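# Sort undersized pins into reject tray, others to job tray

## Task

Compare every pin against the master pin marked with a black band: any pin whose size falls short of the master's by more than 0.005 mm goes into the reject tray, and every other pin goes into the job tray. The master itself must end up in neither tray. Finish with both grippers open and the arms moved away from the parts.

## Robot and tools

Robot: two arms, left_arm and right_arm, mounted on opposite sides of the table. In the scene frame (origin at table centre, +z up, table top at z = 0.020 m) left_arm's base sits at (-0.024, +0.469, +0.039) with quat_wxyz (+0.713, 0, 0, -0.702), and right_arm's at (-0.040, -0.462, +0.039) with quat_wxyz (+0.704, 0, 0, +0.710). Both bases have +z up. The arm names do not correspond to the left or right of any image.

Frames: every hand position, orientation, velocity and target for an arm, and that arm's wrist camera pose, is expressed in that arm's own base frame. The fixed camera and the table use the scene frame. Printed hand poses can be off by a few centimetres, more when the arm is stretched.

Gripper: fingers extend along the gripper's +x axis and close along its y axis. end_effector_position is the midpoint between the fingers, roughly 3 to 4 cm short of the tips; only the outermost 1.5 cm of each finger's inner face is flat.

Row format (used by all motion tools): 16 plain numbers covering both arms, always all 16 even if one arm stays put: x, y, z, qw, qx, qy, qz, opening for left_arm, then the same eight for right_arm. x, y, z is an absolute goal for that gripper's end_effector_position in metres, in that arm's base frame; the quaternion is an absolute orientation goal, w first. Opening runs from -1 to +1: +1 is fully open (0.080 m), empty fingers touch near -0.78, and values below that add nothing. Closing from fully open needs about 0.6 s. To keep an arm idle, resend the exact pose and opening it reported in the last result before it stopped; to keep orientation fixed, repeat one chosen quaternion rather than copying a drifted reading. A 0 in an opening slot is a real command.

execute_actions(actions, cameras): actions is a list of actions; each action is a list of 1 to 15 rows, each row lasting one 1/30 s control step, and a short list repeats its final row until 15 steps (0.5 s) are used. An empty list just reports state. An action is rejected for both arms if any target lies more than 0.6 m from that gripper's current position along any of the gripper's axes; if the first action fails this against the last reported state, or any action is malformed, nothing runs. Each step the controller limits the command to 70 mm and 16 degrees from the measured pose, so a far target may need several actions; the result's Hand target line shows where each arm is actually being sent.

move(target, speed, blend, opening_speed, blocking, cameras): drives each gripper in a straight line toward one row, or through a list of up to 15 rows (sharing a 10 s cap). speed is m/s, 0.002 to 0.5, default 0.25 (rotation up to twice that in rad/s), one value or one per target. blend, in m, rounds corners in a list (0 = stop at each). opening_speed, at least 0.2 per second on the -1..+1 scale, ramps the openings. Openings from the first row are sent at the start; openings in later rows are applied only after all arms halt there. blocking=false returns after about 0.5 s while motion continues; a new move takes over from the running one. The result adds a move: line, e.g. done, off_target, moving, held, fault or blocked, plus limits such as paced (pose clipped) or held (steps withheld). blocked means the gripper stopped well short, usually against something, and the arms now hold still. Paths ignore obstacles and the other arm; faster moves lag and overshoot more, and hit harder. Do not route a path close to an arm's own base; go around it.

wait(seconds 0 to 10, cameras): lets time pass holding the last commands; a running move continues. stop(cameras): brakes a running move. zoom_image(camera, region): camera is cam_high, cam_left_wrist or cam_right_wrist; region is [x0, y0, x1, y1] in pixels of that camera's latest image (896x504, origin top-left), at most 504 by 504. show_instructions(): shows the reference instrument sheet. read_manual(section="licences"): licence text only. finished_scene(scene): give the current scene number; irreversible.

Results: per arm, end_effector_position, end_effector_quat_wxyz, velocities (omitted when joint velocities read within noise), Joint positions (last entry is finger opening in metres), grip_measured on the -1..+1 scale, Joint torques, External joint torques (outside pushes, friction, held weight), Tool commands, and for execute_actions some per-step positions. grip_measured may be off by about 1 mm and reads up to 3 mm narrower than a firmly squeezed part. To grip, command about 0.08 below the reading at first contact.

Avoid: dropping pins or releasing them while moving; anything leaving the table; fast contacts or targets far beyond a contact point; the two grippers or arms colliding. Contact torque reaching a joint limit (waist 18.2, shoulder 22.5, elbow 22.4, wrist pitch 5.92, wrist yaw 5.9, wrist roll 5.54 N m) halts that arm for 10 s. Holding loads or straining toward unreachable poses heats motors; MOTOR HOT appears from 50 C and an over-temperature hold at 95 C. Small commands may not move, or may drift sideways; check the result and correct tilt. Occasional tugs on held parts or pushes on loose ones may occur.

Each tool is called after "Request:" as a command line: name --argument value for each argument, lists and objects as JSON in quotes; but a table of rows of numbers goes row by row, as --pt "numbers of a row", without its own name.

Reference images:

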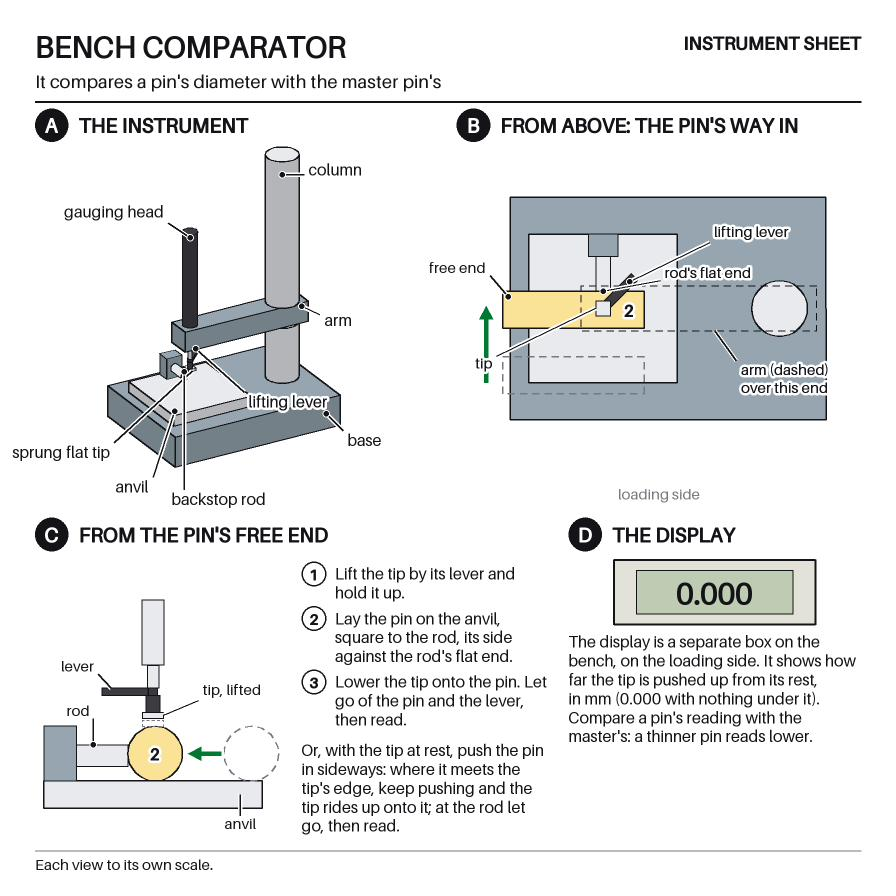

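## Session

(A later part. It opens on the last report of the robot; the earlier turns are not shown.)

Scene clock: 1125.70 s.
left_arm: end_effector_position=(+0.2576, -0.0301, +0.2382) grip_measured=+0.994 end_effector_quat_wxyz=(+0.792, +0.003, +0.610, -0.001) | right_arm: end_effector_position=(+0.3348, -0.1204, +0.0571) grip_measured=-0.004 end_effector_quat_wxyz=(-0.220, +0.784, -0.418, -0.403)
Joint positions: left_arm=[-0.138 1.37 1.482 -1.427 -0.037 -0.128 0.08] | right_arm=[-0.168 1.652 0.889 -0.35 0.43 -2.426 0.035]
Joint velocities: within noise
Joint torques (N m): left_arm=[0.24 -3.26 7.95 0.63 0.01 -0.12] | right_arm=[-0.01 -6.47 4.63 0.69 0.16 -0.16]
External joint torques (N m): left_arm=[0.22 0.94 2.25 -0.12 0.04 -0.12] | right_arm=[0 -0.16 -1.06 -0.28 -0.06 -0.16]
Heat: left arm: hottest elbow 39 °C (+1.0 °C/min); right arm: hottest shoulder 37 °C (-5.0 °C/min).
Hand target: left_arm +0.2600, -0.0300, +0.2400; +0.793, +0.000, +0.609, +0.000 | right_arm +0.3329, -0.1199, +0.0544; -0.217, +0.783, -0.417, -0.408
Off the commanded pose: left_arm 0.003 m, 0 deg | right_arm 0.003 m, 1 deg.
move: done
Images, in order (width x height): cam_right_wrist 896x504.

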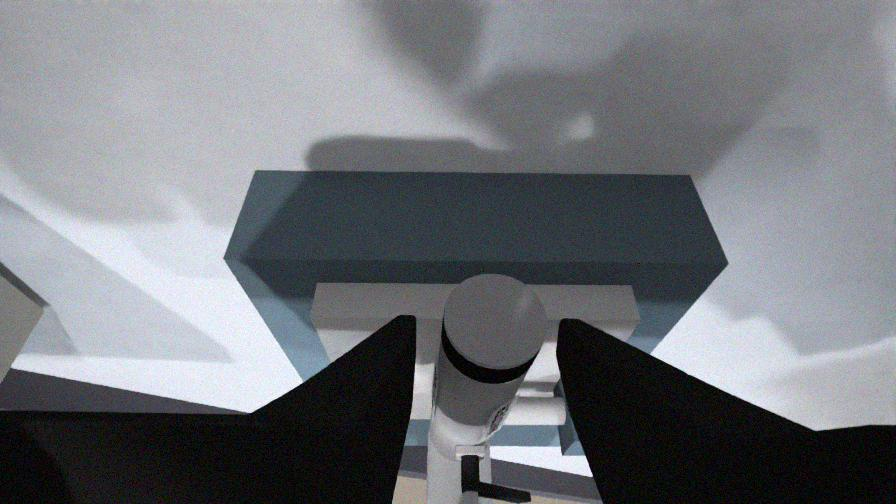

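Request:
move --pt "0.26 -0.03 0.24 0.793 0 0.609 0 0.99424 0.3130 -0.1000 0.075 0.2168 -0.7831 0.4164 0.4076 0.1" --pt "0.26 -0.03 0.24 0.793 0 0.609 0 0.99424 0.25 -0.125 0.165 0.2858 -0.7005 0.3725 0.5375 0.1" --speed 0.3 --blend '[0.02,0]' --cameras '["cam_right_wrist"]'

Scene clock: 1135.13 s.
left_arm: end_effector_position=(+0.2576, -0.0301, +0.2382) grip_measured=+0.994 end_effector_quat_wxyz=(+0.792, +0.003, +0.610, -0.001) | right_arm: end_effector_position=(+0.2487, -0.1237, +0.1640) grip_measured=+0.097 end_effector_quat_wxyz=(-0.286, +0.700, -0.373, -0.537)
Joint positions: left_arm=[-0.138 1.37 1.482 -1.427 -0.037 -0.128 0.08] | right_arm=[-0.382 1.411 1.216 -1.158 0.147 -2.561 0.039]
Joint velocities: within noise
Joint torques (N m): left_arm=[0.23 -3.27 7.96 0.62 0.01 -0.12] | right_arm=[-0.32 -4.47 6.98 0.22 -0.01 -0.15]
External joint torques (N m): left_arm=[0.2 1.01 2.22 -0.12 0.05 -0.12] | right_arm=[-0.33 0.29 0.98 -0.39 -0.08 -0.15]
Heat: left arm: hottest elbow 39 °C (+1.0 °C/min); right arm: hottest shoulder 37 °C (-3.0 °C/min).
Hand target: left_arm +0.2600, -0.0300, +0.2400; +0.793, +0.000, +0.609, +0.000 | right_arm +0.2500, -0.1249, +0.1649; -0.286, +0.700, -0.372, -0.538
Off the commanded pose: left_arm 0.003 m, 0 deg | right_arm 0.002 m, 0 deg.
move: done; blend cut to 0.0174 m at target 1
Images, in order (width x height): cam_right_wrist 896x504.

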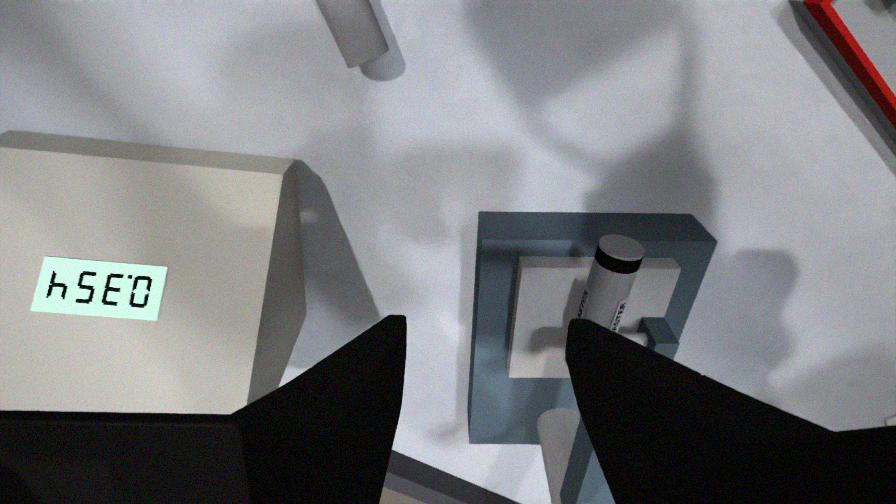

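Request:
move --pt "0.26 -0.03 0.24 0.793 0 0.609 0 0.99424 0.3130 -0.1000 0.085 0.2168 -0.7831 0.4164 0.4076 0.1" --pt "0.26 -0.03 0.24 0.793 0 0.609 0 0.99424 0.3330 -0.1198 0.0545 0.2168 -0.7831 0.4164 0.4076 0.1" --pt "0.26 -0.03 0.24 0.793 0 0.609 0 0.99424 0.3330 -0.1198 0.0545 0.2168 -0.7831 0.4164 0.4076 -0.44" --pt "0.26 -0.03 0.24 0.793 0 0.609 0 0.99424 0.3070 -0.1365 0.056 0.2168 -0.7831 0.4164 0.4076 -0.44" --pt "0.26 -0.03 0.24 0.793 0 0.609 0 0.99424 0.3060 -0.1365 0.078 0.2168 -0.7831 0.4164 0.4076 -0.44" --pt "0.26 -0.03 0.24 0.793 0 0.609 0 0.99424 0.264 -0.069 0.11 0.2168 -0.7831 0.4164 0.4076 -0.44" --speed '[0.3,0.12,0.1,0.1,0.15,0.25]' --blend '[0.01,0,0,0.003,0.01,0]' --opening_speed 1.5 --cameras '["cam_right_wrist"]'

Request:
move --pt "0.26 -0.03 0.24 0.793 0 0.609 0 0.99424 0.239 0.060 0.055 0.2168 -0.7831 0.4164 0.4076 -0.44" --pt "0.26 -0.03 0.24 0.793 0 0.609 0 0.99424 0.239 0.0625 0.0175 0.2168 -0.7831 0.4164 0.4076 -0.44" --speed '[0.25,0.06]' --blend '[0.005,0]'

Scene clock: 1170.13 s.
left_arm: end_effector_position=(+0.2576, -0.0301, +0.2382) grip_measured=+0.994 end_effector_quat_wxyz=(+0.792, +0.003, +0.610, -0.001) | right_arm: end_effector_position=(+0.2626, -0.0689, +0.1046) grip_measured=-0.368 end_effector_quat_wxyz=(-0.214, +0.779, -0.416, -0.417)
Joint positions: left_arm=[-0.138 1.37 1.482 -1.427 -0.037 -0.128 0.08] | right_arm=[0.008 1.302 0.801 -0.721 0.492 -2.252 0.018]
Joint velocities: within noise
Joint torques (N m): left_arm=[0.25 -3.3 7.94 0.62 0.02 -0.11] | right_arm=[0.36 -5.81 6.59 0.54 0.56 0.15]
External joint torques (N m): left_arm=[0.26 0.91 2.24 -0.12 0.05 -0.11] | right_arm=[0.38 -1.85 0.58 -0.26 0.3 0.15]
Heat: left arm: hottest elbow 39 °C (+0.0 °C/min); right arm: hottest shoulder 36 °C (-1.0 °C/min).
Hand target: left_arm +0.2600, -0.0300, +0.2400; +0.793, +0.000, +0.609, +0.000 | right_arm +0.2640, -0.0691, +0.1100; -0.217, +0.783, -0.416, -0.408
Off the commanded pose: left_arm 0.003 m, 0 deg | right_arm 0.006 m, 1 deg.
move: done
Images, in order (width x height): cam_right_wrist 896x504.

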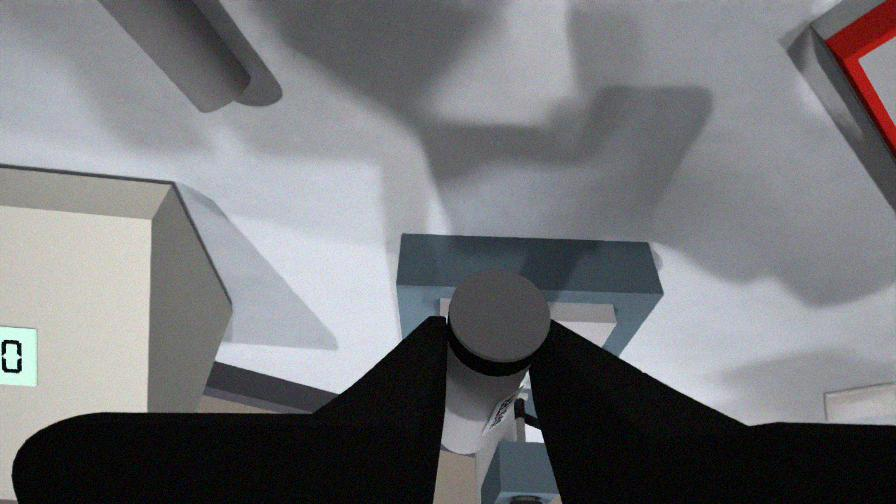

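Scene clock: 1171.87 s.
left_arm: end_effector_position=(+0.2576, -0.0301, +0.2382) grip_measured=+0.994 end_effector_quat_wxyz=(+0.792, +0.003, +0.610, -0.001) | right_arm: end_effector_position=(+0.2401, +0.0636, +0.0189) grip_measured=-0.368 end_effector_quat_wxyz=(-0.221, +0.782, -0.414, -0.410)
Joint positions: left_arm=[-0.138 1.37 1.482 -1.427 -0.037 -0.128 0.08] | right_arm=[0.609 1.632 0.723 -0.666 0.602 -1.552 0.018]
Joint velocities: within noise
Joint torques (N m): left_arm=[0.24 -3.25 7.94 0.64 0.01 -0.11] | right_arm=[0.36 -4.7 3.71 0.14 0.64 0.16]
External joint torques (N m): left_arm=[0.25 0.99 2.19 -0.13 0.04 -0.12] | right_arm=[0.35 0.33 -0.83 -0.13 0.31 0.16]
Heat: left arm: hottest elbow 39 °C (+0.0 °C/min); right arm: hottest shoulder 36 °C (-1.0 °C/min).
Hand target: left_arm +0.2600, -0.0300, +0.2400; +0.793, +0.000, +0.609, +0.000 | right_arm +0.2390, +0.0625, +0.0175; -0.217, +0.783, -0.416, -0.408
Off the commanded pose: left_arm 0.003 m, 0 deg | right_arm 0.002 m, 1 deg.
move: done

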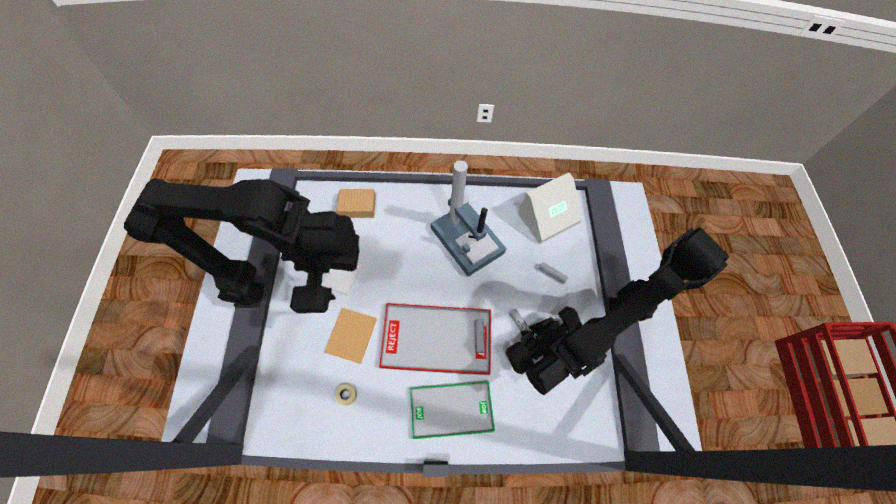

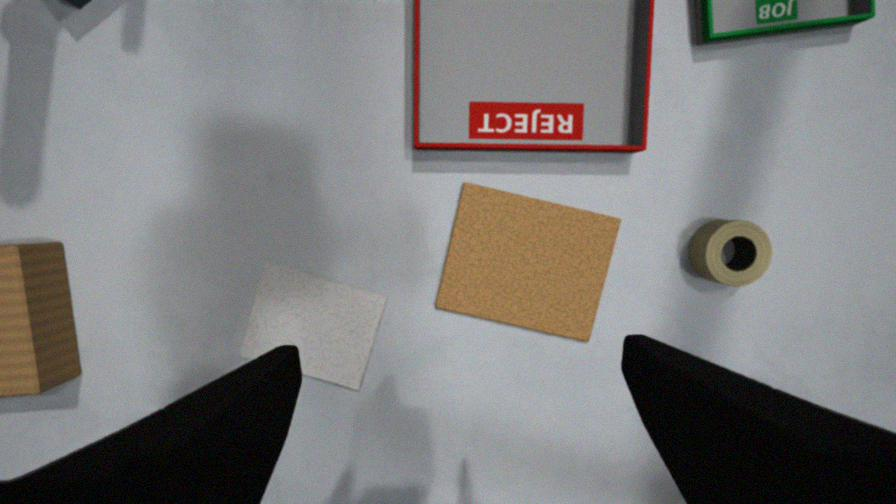

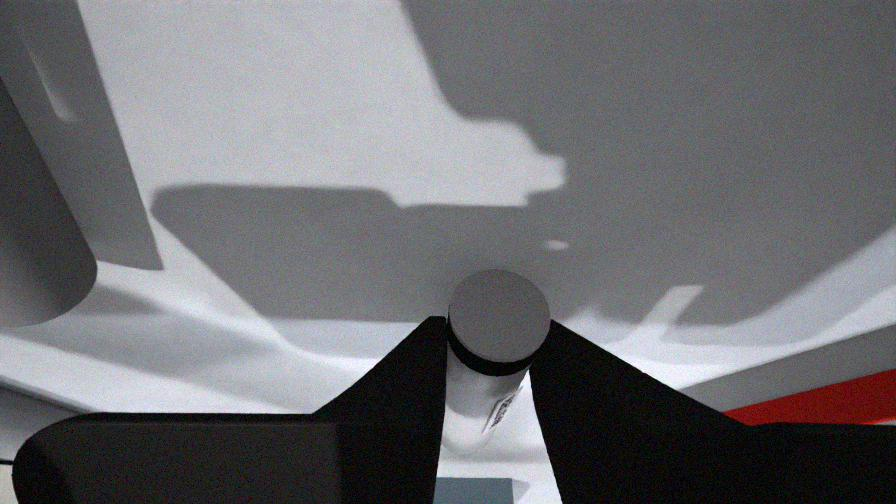

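Request:
move --pt "0.26 -0.03 0.24 0.793 0 0.609 0 0.99424 0.239 0.0620 0.0145 0.2168 -0.7831 0.4164 0.4076 -0.44" --pt "0.26 -0.03 0.24 0.793 0 0.609 0 0.99424 0.239 0.0620 0.0145 0.2168 -0.7831 0.4164 0.4076 0.1" --pt "0.26 -0.03 0.24 0.793 0 0.609 0 0.99424 0.231 0.075 0.08 0.2168 -0.7831 0.4164 0.4076 0.2" --pt "0.26 -0.03 0.24 0.793 0 0.609 0 0.99424 0.131 0.100 0.09 0.2548 -0.7397 0.4895 0.385 0.2" --speed '[0.05,0.1,0.2,0.2]' --blend '[0,0,0.02,0]' --opening_speed 1.5

Scene clock: 1192.10 s.
left_arm: end_effector_position=(+0.2576, -0.0301, +0.2382) grip_measured=+0.994 end_effector_quat_wxyz=(+0.792, +0.003, +0.610, -0.001) | right_arm: end_effector_position=(+0.1315, +0.0992, +0.0897) grip_measured=+0.197 end_effector_quat_wxyz=(-0.254, +0.740, -0.489, -0.385)
Joint positions: left_arm=[-0.138 1.37 1.482 -1.427 -0.037 -0.128 0.08] | right_arm=[1.07 1.479 0.868 -1.37 0.467 -0.805 0.044]
Joint velocities: within noise
Joint torques (N m): left_arm=[0.23 -3.21 7.93 0.63 0.01 -0.11] | right_arm=[0.32 -4.32 4.73 -0.65 0.18 0.16]
External joint torques (N m): left_arm=[0.24 1.1 2.14 -0.13 0.03 -0.11] | right_arm=[0.32 -0.37 0.08 -0.29 -0.05 0.16]
Heat: left arm: hottest elbow 39 °C (+0.0 °C/min); right arm: hottest shoulder 36 °C (-1.0 °C/min).
Hand target: left_arm +0.2600, -0.0300, +0.2400; +0.793, +0.000, +0.609, +0.000 | right_arm +0.1310, +0.1000, +0.0900; -0.255, +0.740, -0.490, -0.385
Off the commanded pose: left_arm 0.003 m, 0 deg | right_arm 0.001 m, 0 deg.
move: done; blend cut to 0 m at target 3

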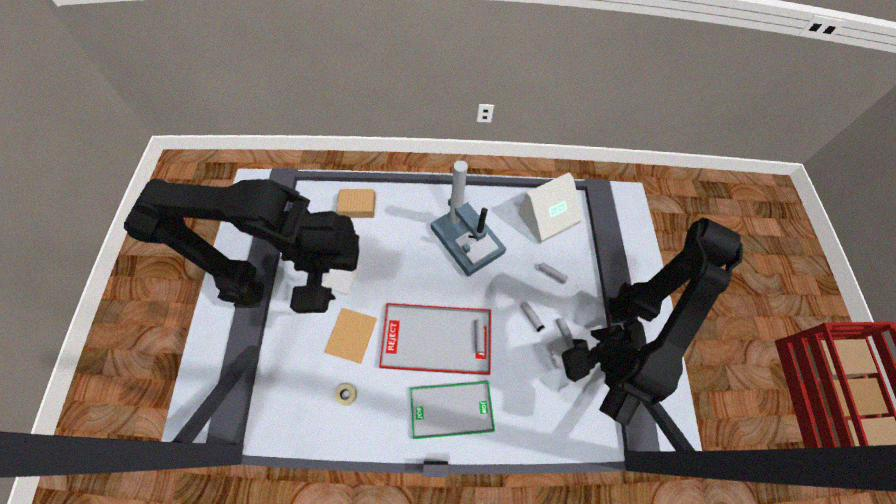

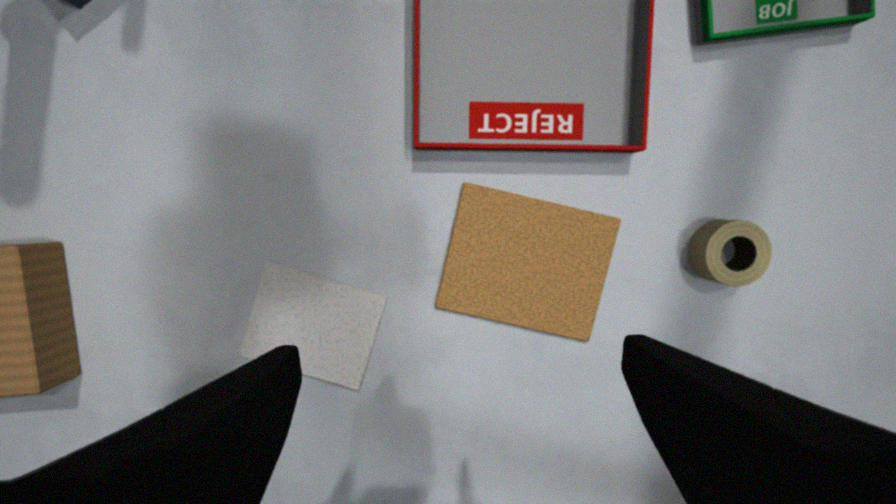

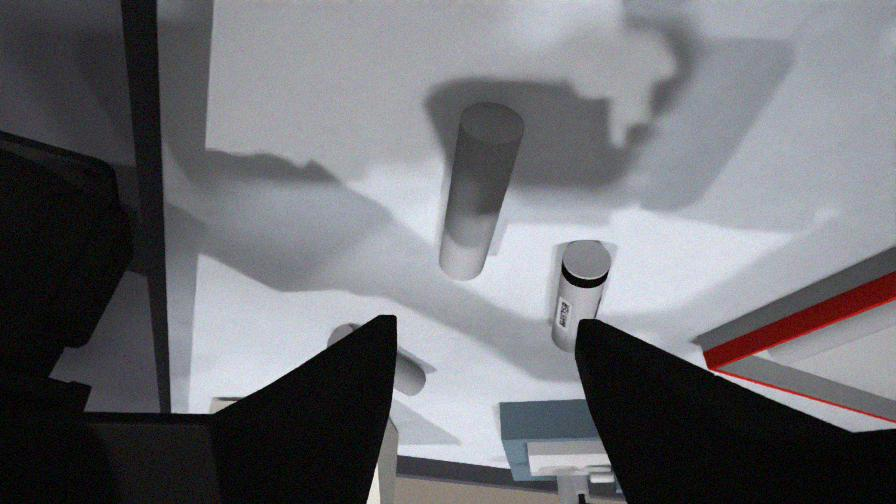

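Request:
move --pt "0.26 -0.03 0.24 0.793 0 0.609 0 0.99424 0.1425 0.0880 0.04 0.2714 -0.7176 0.5214 0.3735 0.1" --pt "0.26 -0.03 0.24 0.793 0 0.609 0 0.99424 0.1425 0.0870 0.0145 0.2714 -0.7176 0.5214 0.3735 0.1" --speed '[0.15,0.07]' --blend '[0.005,0]' --cameras '["cam_right_wrist"]'

Scene clock: 1211.50 s.
left_arm: end_effector_position=(+0.2576, -0.0301, +0.2382) grip_measured=+0.994 end_effector_quat_wxyz=(+0.792, +0.003, +0.610, -0.001) | right_arm: end_effector_position=(+0.1435, +0.0900, +0.0164) grip_measured=+0.103 end_effector_quat_wxyz=(-0.279, +0.717, -0.518, -0.374)
Joint positions: left_arm=[-0.138 1.37 1.482 -1.427 -0.037 -0.128 0.08] | right_arm=[0.974 1.646 0.7 -1.015 0.469 -0.811 0.04]
Joint velocities: within noise
Joint torques (N m): left_arm=[0.23 -3.2 7.96 0.64 0.01 -0.11] | right_arm=[-0.31 -3.75 2.69 -0.39 0.34 -0.17]
External joint torques (N m): left_arm=[0.22 1.03 2.24 -0.11 0.05 -0.11] | right_arm=[-0.32 0.66 -1.14 -0.06 0.1 -0.17]
Heat: left arm: hottest elbow 39 °C (+0.0 °C/min); right arm: hottest shoulder 36 °C (+0.0 °C/min).
Hand target: left_arm +0.2600, -0.0300, +0.2400; +0.793, +0.000, +0.609, +0.000 | right_arm +0.1424, +0.0870, +0.0145; -0.271, +0.717, -0.522, -0.374
Off the commanded pose: left_arm 0.003 m, 0 deg | right_arm 0.004 m, 1 deg.
move: done
Images, in order (width x height): cam_right_wrist 896x504.

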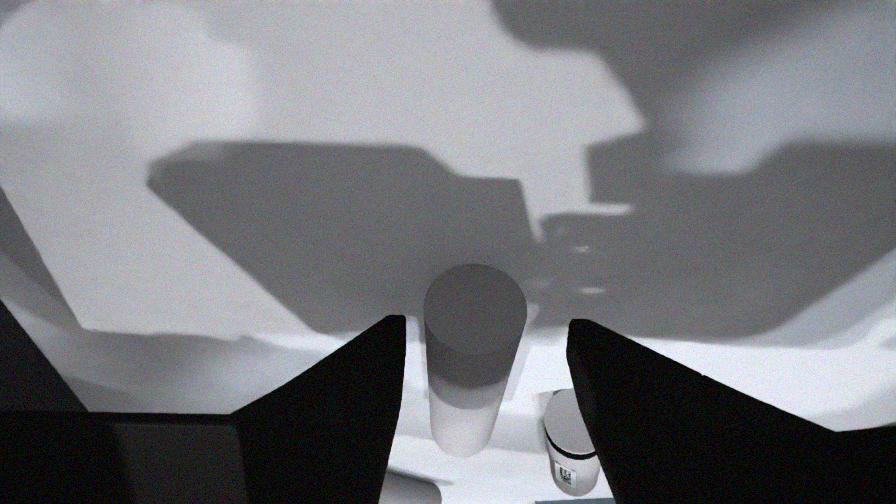

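Request:
move --pt "0.26 -0.03 0.24 0.793 0 0.609 0 0.99424 0.1410 0.0845 0.0145 0.2714 -0.7176 0.5214 0.3735 0.1" --pt "0.26 -0.03 0.24 0.793 0 0.609 0 0.99424 0.1410 0.0845 0.0145 0.2714 -0.7176 0.5214 0.3735 -0.44" --pt "0.26 -0.03 0.24 0.793 0 0.609 0 0.99424 0.1430 0.085 0.10 0.2714 -0.7176 0.5214 0.3735 -0.44" --pt "0.26 -0.03 0.24 0.793 0 0.609 0 0.99424 0.267 -0.079 0.11 0.2168 -0.7831 0.4164 0.4076 -0.44" --pt "0.26 -0.03 0.24 0.793 0 0.609 0 0.99424 0.3035 -0.1380 0.075 0.2168 -0.7831 0.4164 0.4076 -0.44" --speed '[0.05,0.05,0.2,0.25,0.15]' --blend '[0,0,0.02,0.02,0]' --opening_speed 1.5

Scene clock: 1225.23 s.
left_arm: end_effector_position=(+0.2576, -0.0301, +0.2382) grip_measured=+0.994 end_effector_quat_wxyz=(+0.792, +0.003, +0.610, -0.001) | right_arm: end_effector_position=(+0.2991, -0.1353, +0.0711) grip_measured=-0.368 end_effector_quat_wxyz=(-0.217, +0.780, -0.416, -0.414)
Joint positions: left_arm=[-0.138 1.37 1.482 -1.427 -0.037 -0.128 0.08] | right_arm=[-0.251 1.508 0.811 -0.406 0.387 -2.51 0.018]
Joint velocities: within noise
Joint torques (N m): left_arm=[0.24 -3.24 7.97 0.63 0.03 -0.1] | right_arm=[-0.33 -5.22 7.57 0.97 0.3 -0.17]
External joint torques (N m): left_arm=[0.24 0.99 2.25 -0.11 0.06 -0.1] | right_arm=[-0.33 0.15 1.7 -0.02 0.1 -0.16]
Heat: left arm: hottest elbow 39 °C (+0.0 °C/min); right arm: hottest shoulder 35 °C (-1.0 °C/min).
Hand target: left_arm +0.2600, -0.0300, +0.2400; +0.793, +0.000, +0.609, +0.000 | right_arm +0.3034, -0.1379, +0.0750; -0.217, +0.783, -0.416, -0.408
Off the commanded pose: left_arm 0.003 m, 0 deg | right_arm 0.006 m, 1 deg.
move: done

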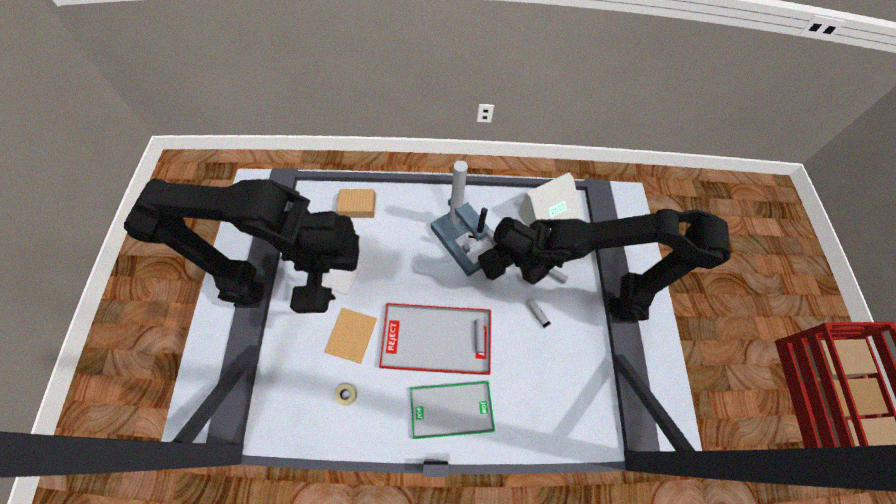

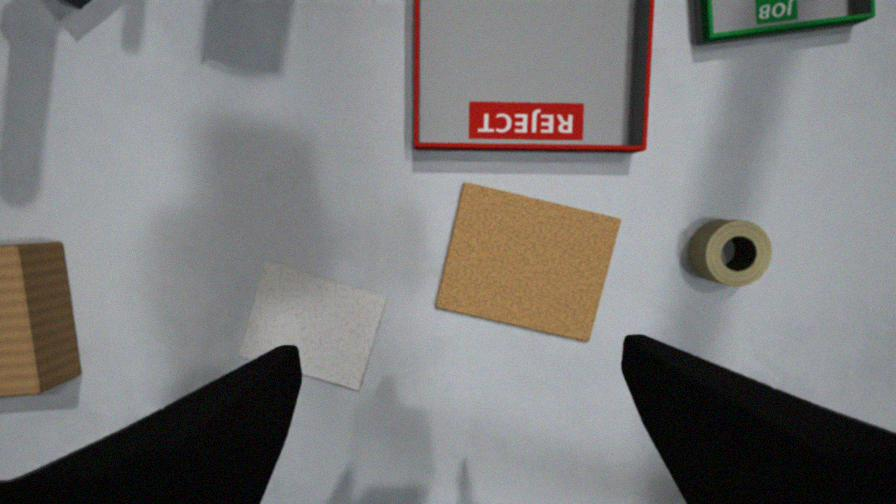

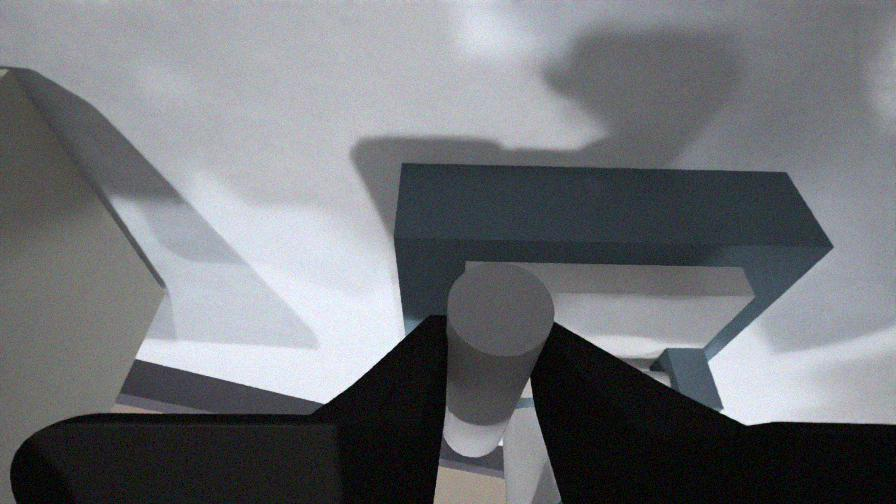

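Request:
move --pt "0.26 -0.03 0.24 0.793 0 0.609 0 0.99424 0.3045 -0.1385 0.055 0.2168 -0.7831 0.4164 0.4076 -0.44" --pt "0.26 -0.03 0.24 0.793 0 0.609 0 0.99424 0.3396 -0.1148 0.0545 0.2168 -0.7831 0.4164 0.4076 -0.46" --pt "0.26 -0.03 0.24 0.793 0 0.609 0 0.99424 0.3330 -0.1198 0.0545 0.2168 -0.7831 0.4164 0.4076 -0.46" --pt "0.26 -0.03 0.24 0.793 0 0.609 0 0.99424 0.3330 -0.1198 0.0545 0.2168 -0.7831 0.4164 0.4076 0.0" --pt "0.26 -0.03 0.24 0.793 0 0.609 0 0.99424 0.3130 -0.1000 0.075 0.2168 -0.7831 0.4164 0.4076 0.1" --pt "0.26 -0.03 0.24 0.793 0 0.609 0 0.99424 0.25 -0.125 0.165 0.2858 -0.7005 0.3725 0.5375 0.1" --speed '[0.06,0.05,0.05,0.05,0.2,0.3]' --blend '[0,0,0,0,0.01,0]' --opening_speed 1.2 --cameras '["cam_right_wrist"]'

Scene clock: 1242.83 s.
left_arm: end_effector_position=(+0.2576, -0.0301, +0.2382) grip_measured=+0.994 end_effector_quat_wxyz=(+0.792, +0.003, +0.610, -0.001) | right_arm: end_effector_position=(+0.2488, -0.1237, +0.1640) grip_measured=+0.097 end_effector_quat_wxyz=(-0.286, +0.700, -0.373, -0.537)
Joint positions: left_arm=[-0.138 1.37 1.482 -1.427 -0.037 -0.128 0.08] | right_arm=[-0.382 1.412 1.216 -1.158 0.147 -2.561 0.039]
Joint velocities: within noise
Joint torques (N m): left_arm=[0.25 -3.22 7.96 0.63 0.01 -0.11] | right_arm=[-0.35 -4.52 7 0.23 -0.02 -0.16]
External joint torques (N m): left_arm=[0.25 1.04 2.23 -0.11 0.04 -0.11] | right_arm=[-0.36 0.25 1.04 -0.37 -0.08 -0.16]
Heat: left arm: hottest elbow 39 °C (+0.0 °C/min); right arm: hottest shoulder 36 °C (+0.0 °C/min).
Hand target: left_arm +0.2600, -0.0300, +0.2400; +0.793, +0.000, +0.609, +0.000 | right_arm +0.2501, -0.1249, +0.1650; -0.286, +0.701, -0.372, -0.538
Off the commanded pose: left_arm 0.003 m, 0 deg | right_arm 0.002 m, 0 deg.
move: done; blend cut to 0 m at target 5; target 2's new opening was sent with right_arm's hand 0.009 m and 1 deg from that target
Images, in order (width x height): cam_right_wrist 896x504.

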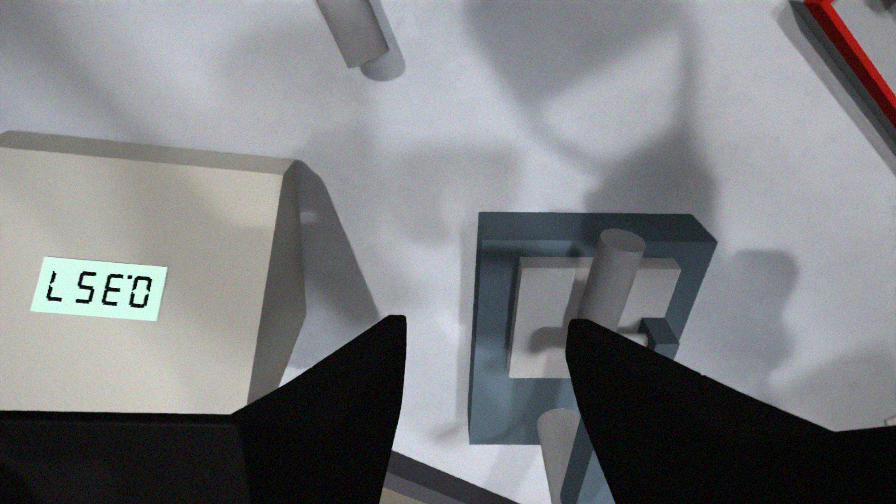

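Request:
move --pt "0.26 -0.03 0.24 0.793 0 0.609 0 0.99424 0.3130 -0.1000 0.085 0.2168 -0.7831 0.4164 0.4076 0.1" --pt "0.26 -0.03 0.24 0.793 0 0.609 0 0.99424 0.3330 -0.1198 0.0545 0.2168 -0.7831 0.4164 0.4076 0.1" --pt "0.26 -0.03 0.24 0.793 0 0.609 0 0.99424 0.3330 -0.1198 0.0545 0.2168 -0.7831 0.4164 0.4076 -0.44" --pt "0.26 -0.03 0.24 0.793 0 0.609 0 0.99424 0.3070 -0.1365 0.056 0.2168 -0.7831 0.4164 0.4076 -0.44" --pt "0.26 -0.03 0.24 0.793 0 0.609 0 0.99424 0.3060 -0.1365 0.078 0.2168 -0.7831 0.4164 0.4076 -0.44" --pt "0.26 -0.03 0.24 0.793 0 0.609 0 0.99424 0.264 -0.069 0.11 0.2168 -0.7831 0.4164 0.4076 -0.44" --speed '[0.3,0.12,0.1,0.1,0.15,0.25]' --blend '[0.01,0,0,0.003,0.01,0]' --opening_speed 1.5 --cameras '["cam_right_wrist"]'

Request:
move --pt "0.26 -0.03 0.24 0.793 0 0.609 0 0.99424 0.385 0.26 0.08 0 -0.887 0 0.4617 -0.44" --speed '[0.3]'

Scene clock: 1279.30 s.
left_arm: end_effector_position=(+0.2576, -0.0301, +0.2382) grip_measured=+0.994 end_effector_quat_wxyz=(+0.792, +0.003, +0.610, -0.001) | right_arm: end_effector_position=(+0.2626, -0.0689, +0.1046) grip_measured=-0.368 end_effector_quat_wxyz=(-0.214, +0.779, -0.416, -0.417)
Joint positions: left_arm=[-0.138 1.37 1.482 -1.427 -0.037 -0.128 0.08] | right_arm=[0.008 1.302 0.801 -0.721 0.492 -2.252 0.018]
Joint velocities: within noise
Joint torques (N m): left_arm=[0.22 -3.27 7.94 0.64 0.01 -0.11] | right_arm=[0.39 -5.76 6.57 0.55 0.54 0.15]
External joint torques (N m): left_arm=[0.25 0.92 2.19 -0.13 0.04 -0.11] | right_arm=[0.4 -1.77 0.58 -0.23 0.28 0.15]
Heat: left arm: hottest elbow 39 °C (+0.0 °C/min); right arm: hottest shoulder 36 °C (+1.0 °C/min).
Hand target: left_arm +0.2600, -0.0300, +0.2400; +0.793, +0.000, +0.609, +0.000 | right_arm +0.2640, -0.0691, +0.1100; -0.217, +0.783, -0.416, -0.408
Off the commanded pose: left_arm 0.003 m, 0 deg | right_arm 0.006 m, 1 deg.
move: done
Images, in order (width x height): cam_right_wrist 896x504.

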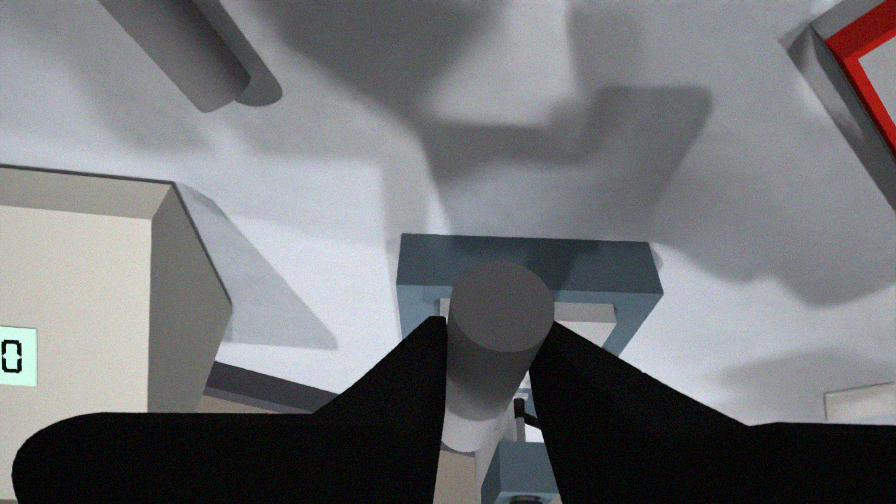

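Scene clock: 1281.57 s.
left_arm: end_effector_position=(+0.2576, -0.0301, +0.2382) grip_measured=+0.994 end_effector_quat_wxyz=(+0.792, +0.003, +0.610, -0.001) | right_arm: end_effector_position=(+0.3816, +0.2575, +0.0778) grip_measured=-0.368 end_effector_quat_wxyz=(+0.000, +0.885, -0.002, -0.465)
Joint positions: left_arm=[-0.138 1.37 1.482 -1.427 -0.037 -0.128 0.08] | right_arm=[0.716 1.976 1.395 -0.514 0.384 -2.517 0.018]
Joint velocities: within noise
Joint torques (N m): left_arm=[0.27 -3.29 7.93 0.64 0.02 -0.12] | right_arm=[0.01 -8.91 7.84 0.73 0.28 -0.15]
External joint torques (N m): left_arm=[0.29 0.91 2.22 -0.11 0.05 -0.12] | right_arm=[0.08 0.15 1.82 -0.23 0.08 -0.15]
Heat: left arm: hottest elbow 39 °C (+0.0 °C/min); right arm: hottest shoulder 36 °C (+1.0 °C/min).
Hand target: left_arm +0.2600, -0.0300, +0.2400; +0.793, +0.000, +0.609, +0.000 | right_arm +0.3850, +0.2598, +0.0800; +0.000, +0.887, +0.000, -0.462
Off the commanded pose: left_arm 0.003 m, 0 deg | right_arm 0.005 m, 1 deg.
move: done

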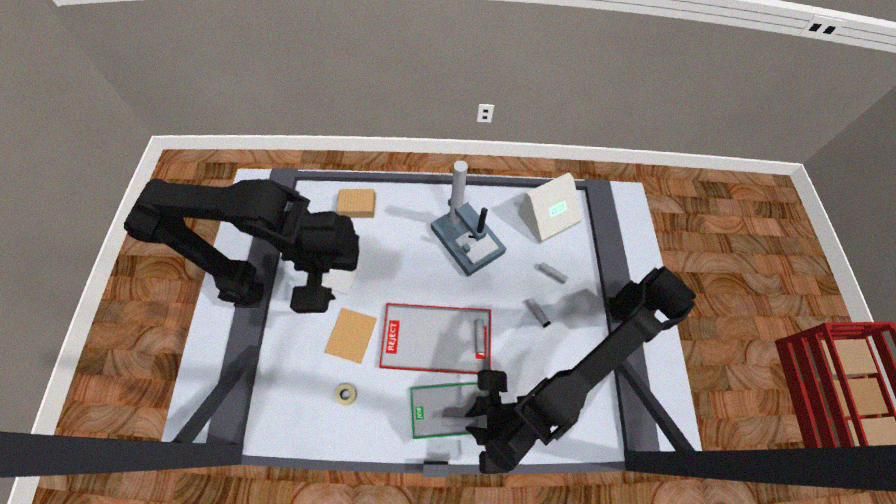

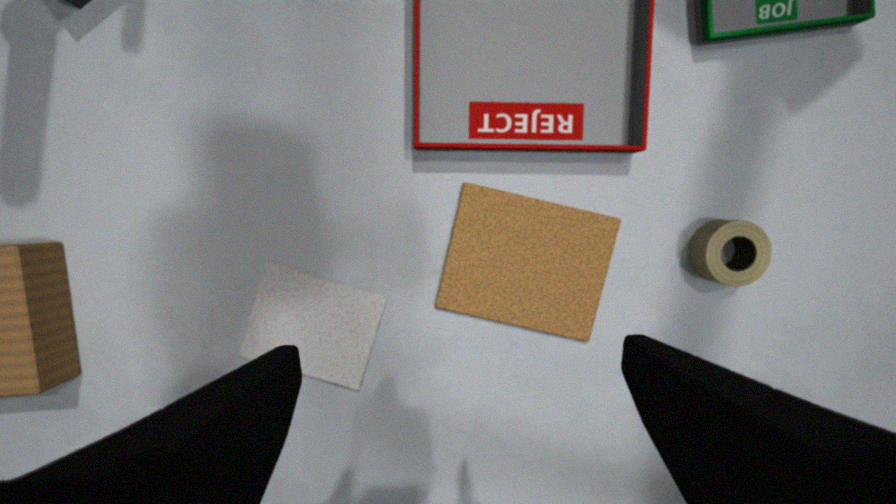

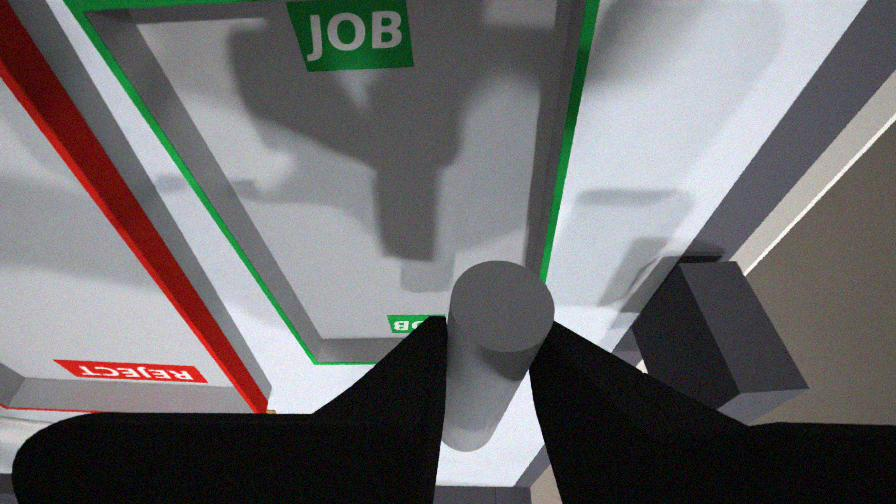

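Request:
move --pt "0.26 -0.03 0.24 0.793 0 0.609 0 0.99424 0.387 0.252 0.045 0 -0.887 0 0.4617 -0.44" --pt "0.26 -0.03 0.24 0.793 0 0.609 0 0.99424 0.387 0.252 0.018 0 -0.887 0 0.4617 -0.44" --speed '[0.15,0.06]' --blend '[0.005,0]' --cameras '["cam_right_wrist"]'

Scene clock: 1304.13 s.
left_arm: end_effector_position=(+0.2576, -0.0301, +0.2382) grip_measured=+0.994 end_effector_quat_wxyz=(+0.792, +0.003, +0.610, -0.001) | right_arm: end_effector_position=(+0.3880, +0.2545, +0.0252) grip_measured=-0.368 end_effector_quat_wxyz=(-0.006, +0.890, +0.002, -0.457)
Joint positions: left_arm=[-0.138 1.37 1.482 -1.427 -0.037 -0.128 0.08] | right_arm=[0.7 2.058 1.276 -0.281 0.376 -2.535 0.018]
Joint velocities: within noise
Joint torques (N m): left_arm=[0.23 -3.23 7.93 0.63 0.02 -0.11] | right_arm=[-0.15 -8.3 4.7 0.93 0.23 -0.15]
External joint torques (N m): left_arm=[0.23 0.98 2.18 -0.14 0.05 -0.11] | right_arm=[-0.22 0.91 -0.94 -0.09 0.05 -0.15]
Heat: left arm: hottest elbow 39 °C (+0.0 °C/min); right arm: hottest shoulder 37 °C (+1.0 °C/min).
Hand target: left_arm +0.2600, -0.0300, +0.2400; +0.793, +0.000, +0.609, +0.000 | right_arm +0.3869, +0.2520, +0.0180; +0.000, +0.887, +0.000, -0.462
Off the commanded pose: left_arm 0.003 m, 0 deg | right_arm 0.008 m, 1 deg.
move: done
Images, in order (width x height): cam_right_wrist 896x504.

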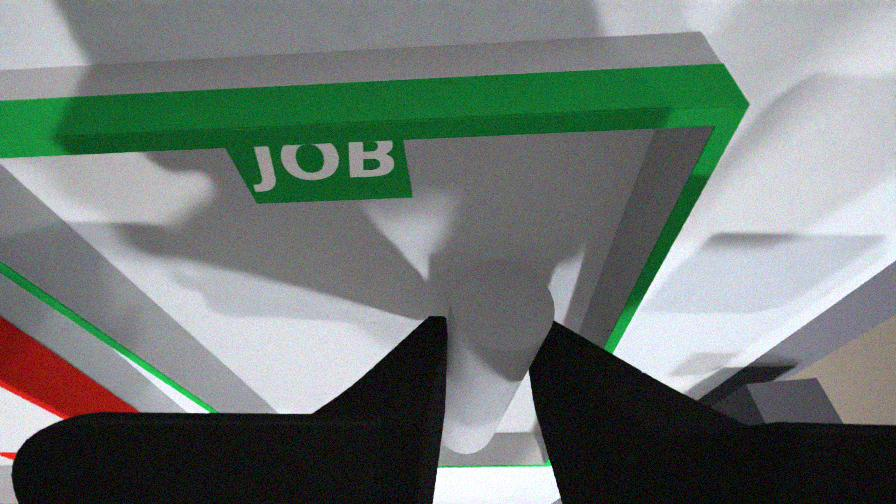

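Request:
move --pt "0.26 -0.03 0.24 0.793 0 0.609 0 0.99424 0.387 0.251 0.0148 0 -0.887 0 0.4617 -0.44" --pt "0.26 -0.03 0.24 0.793 0 0.609 0 0.99424 0.387 0.251 0.0155 0 -0.887 0 0.4617 -0.12" --pt "0.26 -0.03 0.24 0.793 0 0.609 0 0.99424 0.378 0.251 0.08 0 -0.887 0 0.4617 -0.12" --speed '[0.05,0.05,0.15]' --blend '[0,0,0]' --opening_speed 0.8

Scene clock: 1317.20 s.
left_arm: end_effector_position=(+0.2576, -0.0301, +0.2382) grip_measured=+0.994 end_effector_quat_wxyz=(+0.792, +0.003, +0.610, -0.001) | right_arm: end_effector_position=(+0.3774, +0.2492, +0.0754) grip_measured=-0.123 end_effector_quat_wxyz=(+0.004, +0.885, -0.001, -0.466)
Joint positions: left_arm=[-0.138 1.37 1.482 -1.427 -0.037 -0.128 0.08] | right_arm=[0.708 1.949 1.348 -0.492 0.381 -2.533 0.029]
Joint velocities: within noise
Joint torques (N m): left_arm=[0.24 -3.25 7.92 0.62 0.02 -0.11] | right_arm=[0.27 -10.07 6.7 0.58 0.29 0.17]
External joint torques (N m): left_arm=[0.24 0.99 2.15 -0.15 0.05 -0.11] | right_arm=[0.28 -1.12 0.62 -0.41 0.09 0.17]
Heat: left arm: hottest elbow 39 °C (+0.0 °C/min); right arm: hottest shoulder 40 °C (+4.1 °C/min).
Hand target: left_arm +0.2600, -0.0300, +0.2400; +0.793, +0.000, +0.609, +0.000 | right_arm +0.3780, +0.2511, +0.0800; +0.000, +0.887, +0.000, -0.462
Off the commanded pose: left_arm 0.003 m, 0 deg | right_arm 0.005 m, 1 deg.
move: done; target 2's new opening was sent with right_arm's hand 0.010 m and 1 deg from that target

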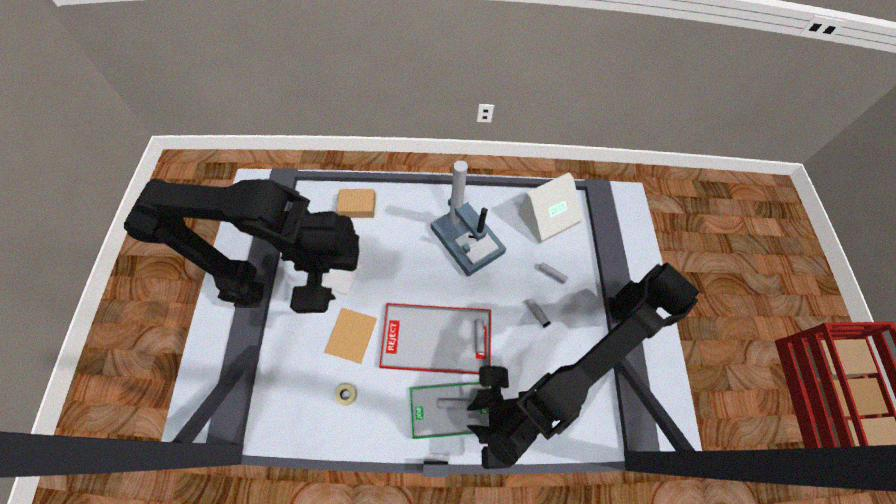

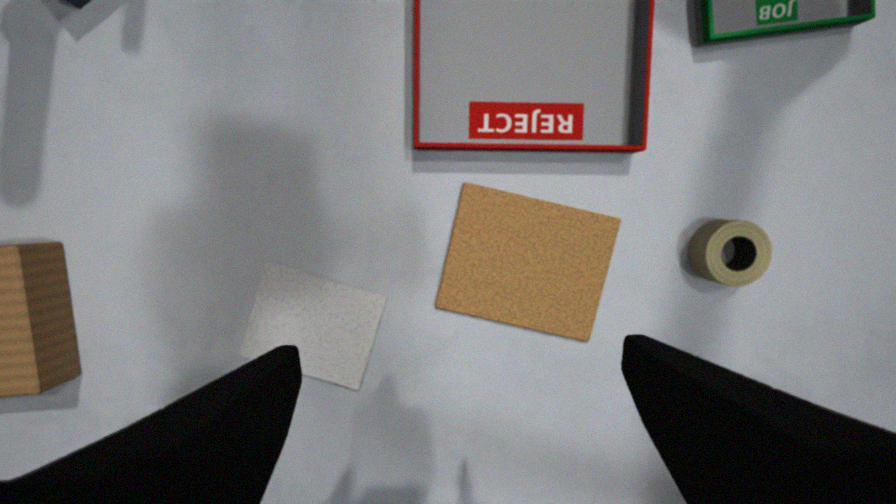

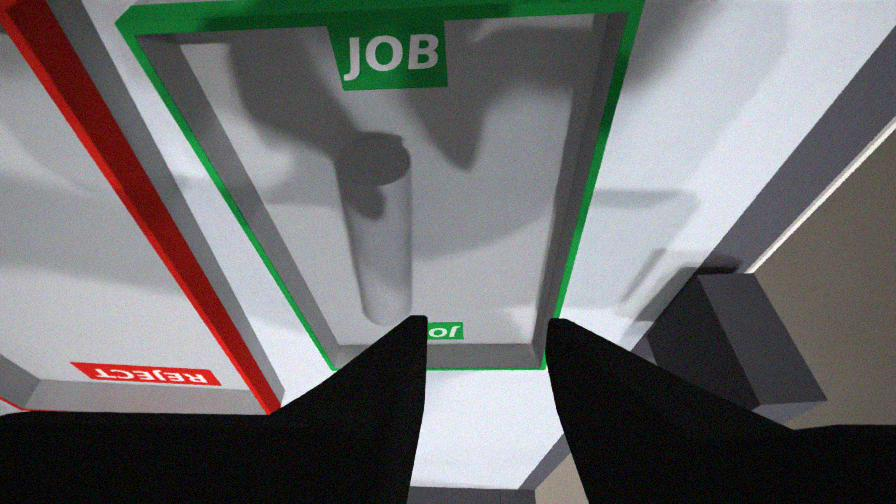

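Request:
move --pt "0.26 -0.03 0.24 0.793 0 0.609 0 0.99424 0.364 0.113 0.085 0.2968 -0.6795 0.5702 0.3537 0.1" --speed '[0.25]' --cameras '["cam_right_wrist"]'

Scene clock: 1333.07 s.
left_arm: end_effector_position=(+0.2576, -0.0301, +0.2382) grip_measured=+0.994 end_effector_quat_wxyz=(+0.792, +0.003, +0.610, -0.001) | right_arm: end_effector_position=(+0.3628, +0.1128, +0.0887) grip_measured=+0.097 end_effector_quat_wxyz=(-0.298, +0.682, -0.567, -0.353)
Joint positions: left_arm=[-0.138 1.37 1.482 -1.427 -0.037 -0.128 0.08] | right_arm=[0.518 2.155 1.733 -1.37 0.573 -1.167 0.039]
Joint velocities: within noise
Joint torques (N m): left_arm=[0.27 -3.29 7.98 0.64 0.02 -0.11] | right_arm=[-0.15 -8.4 6.03 -0.36 0.26 0.16]
External joint torques (N m): left_arm=[0.27 0.96 2.22 -0.12 0.06 -0.11] | right_arm=[-0.14 1.08 0.79 -0.31 -0.05 0.16]
Heat: left arm: hottest elbow 39 °C (+0.0 °C/min); right arm: hottest shoulder 41 °C (+5.1 °C/min).
Hand target: left_arm +0.2600, -0.0300, +0.2400; +0.793, +0.000, +0.609, +0.000 | right_arm +0.3639, +0.1129, +0.0849; -0.297, +0.679, -0.570, -0.354
Off the commanded pose: left_arm 0.003 m, 0 deg | right_arm 0.004 m, 1 deg.
move: done
Images, in order (width x height): cam_right_wrist 896x504.

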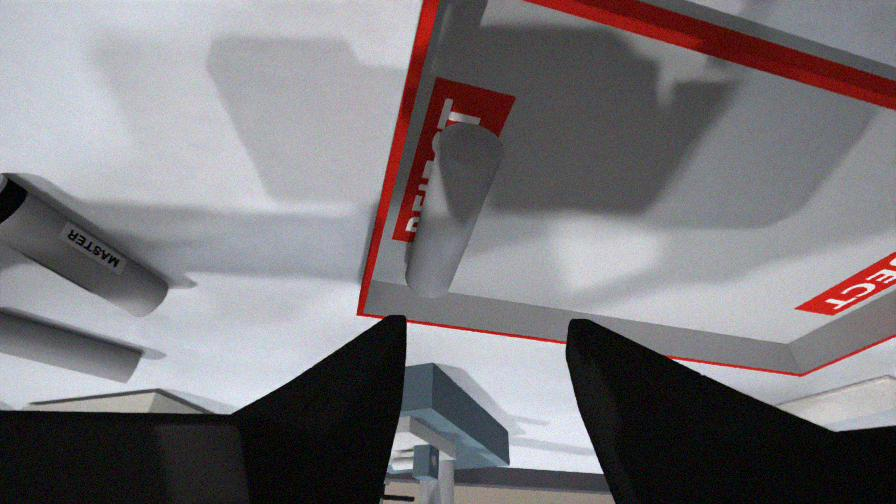

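Request:
move --pt "0.26 -0.03 0.24 0.793 0 0.609 0 0.99424 0.367 0.090 0.036 0.3265 -0.6272 0.6272 0.3265 -0.1" --speed '[0.12]' --cameras '["cam_right_wrist"]'

Scene clock: 1375.83 s.
left_arm: end_effector_position=(+0.2576, -0.0301, +0.2382) grip_measured=+0.994 end_effector_quat_wxyz=(+0.792, +0.003, +0.610, -0.001) | right_arm: end_effector_position=(+0.3691, +0.0916, +0.0424) grip_measured=-0.097 end_effector_quat_wxyz=(-0.332, +0.631, -0.621, -0.325)
Joint positions: left_arm=[-0.138 1.37 1.482 -1.427 -0.037 -0.128 0.08] | right_arm=[0.45 2.249 1.695 -1.292 0.545 -1.046 0.031]
Joint velocities: within noise
Joint torques (N m): left_arm=[0.24 -3.25 7.95 0.63 0.03 -0.11] | right_arm=[-0.21 -8.88 4.01 -0.26 0.25 0.17]
External joint torques (N m): left_arm=[0.27 0.97 2.23 -0.13 0.05 -0.11] | right_arm=[-0.18 1.03 -1.01 -0.1 -0.05 0.17]
Heat: left arm: hottest elbow 39 °C (+0.0 °C/min); right arm: hottest shoulder 41 °C (+1.0 °C/min).
Hand target: left_arm +0.2600, -0.0300, +0.2400; +0.793, +0.000, +0.609, +0.000 | right_arm +0.3670, +0.0899, +0.0361; -0.327, +0.627, -0.627, -0.326
Off the commanded pose: left_arm 0.003 m, 0 deg | right_arm 0.007 m, 1 deg.
move: done
Images, in order (width x height): cam_right_wrist 896x504.

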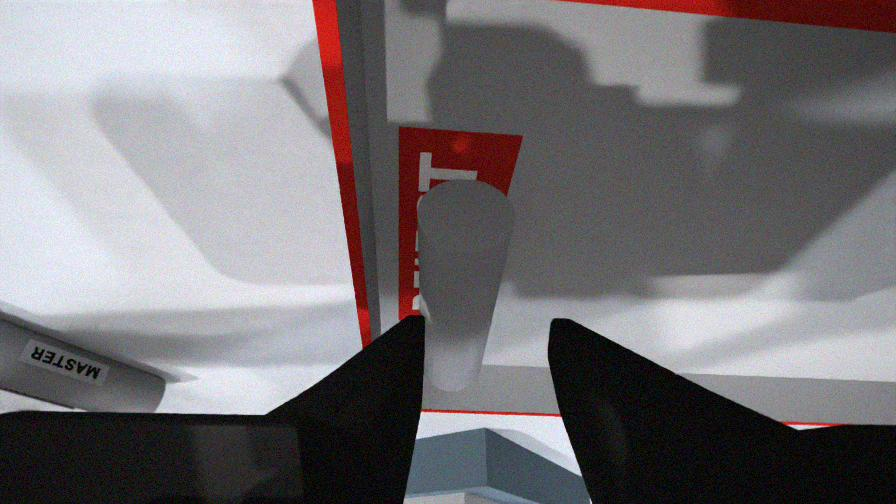

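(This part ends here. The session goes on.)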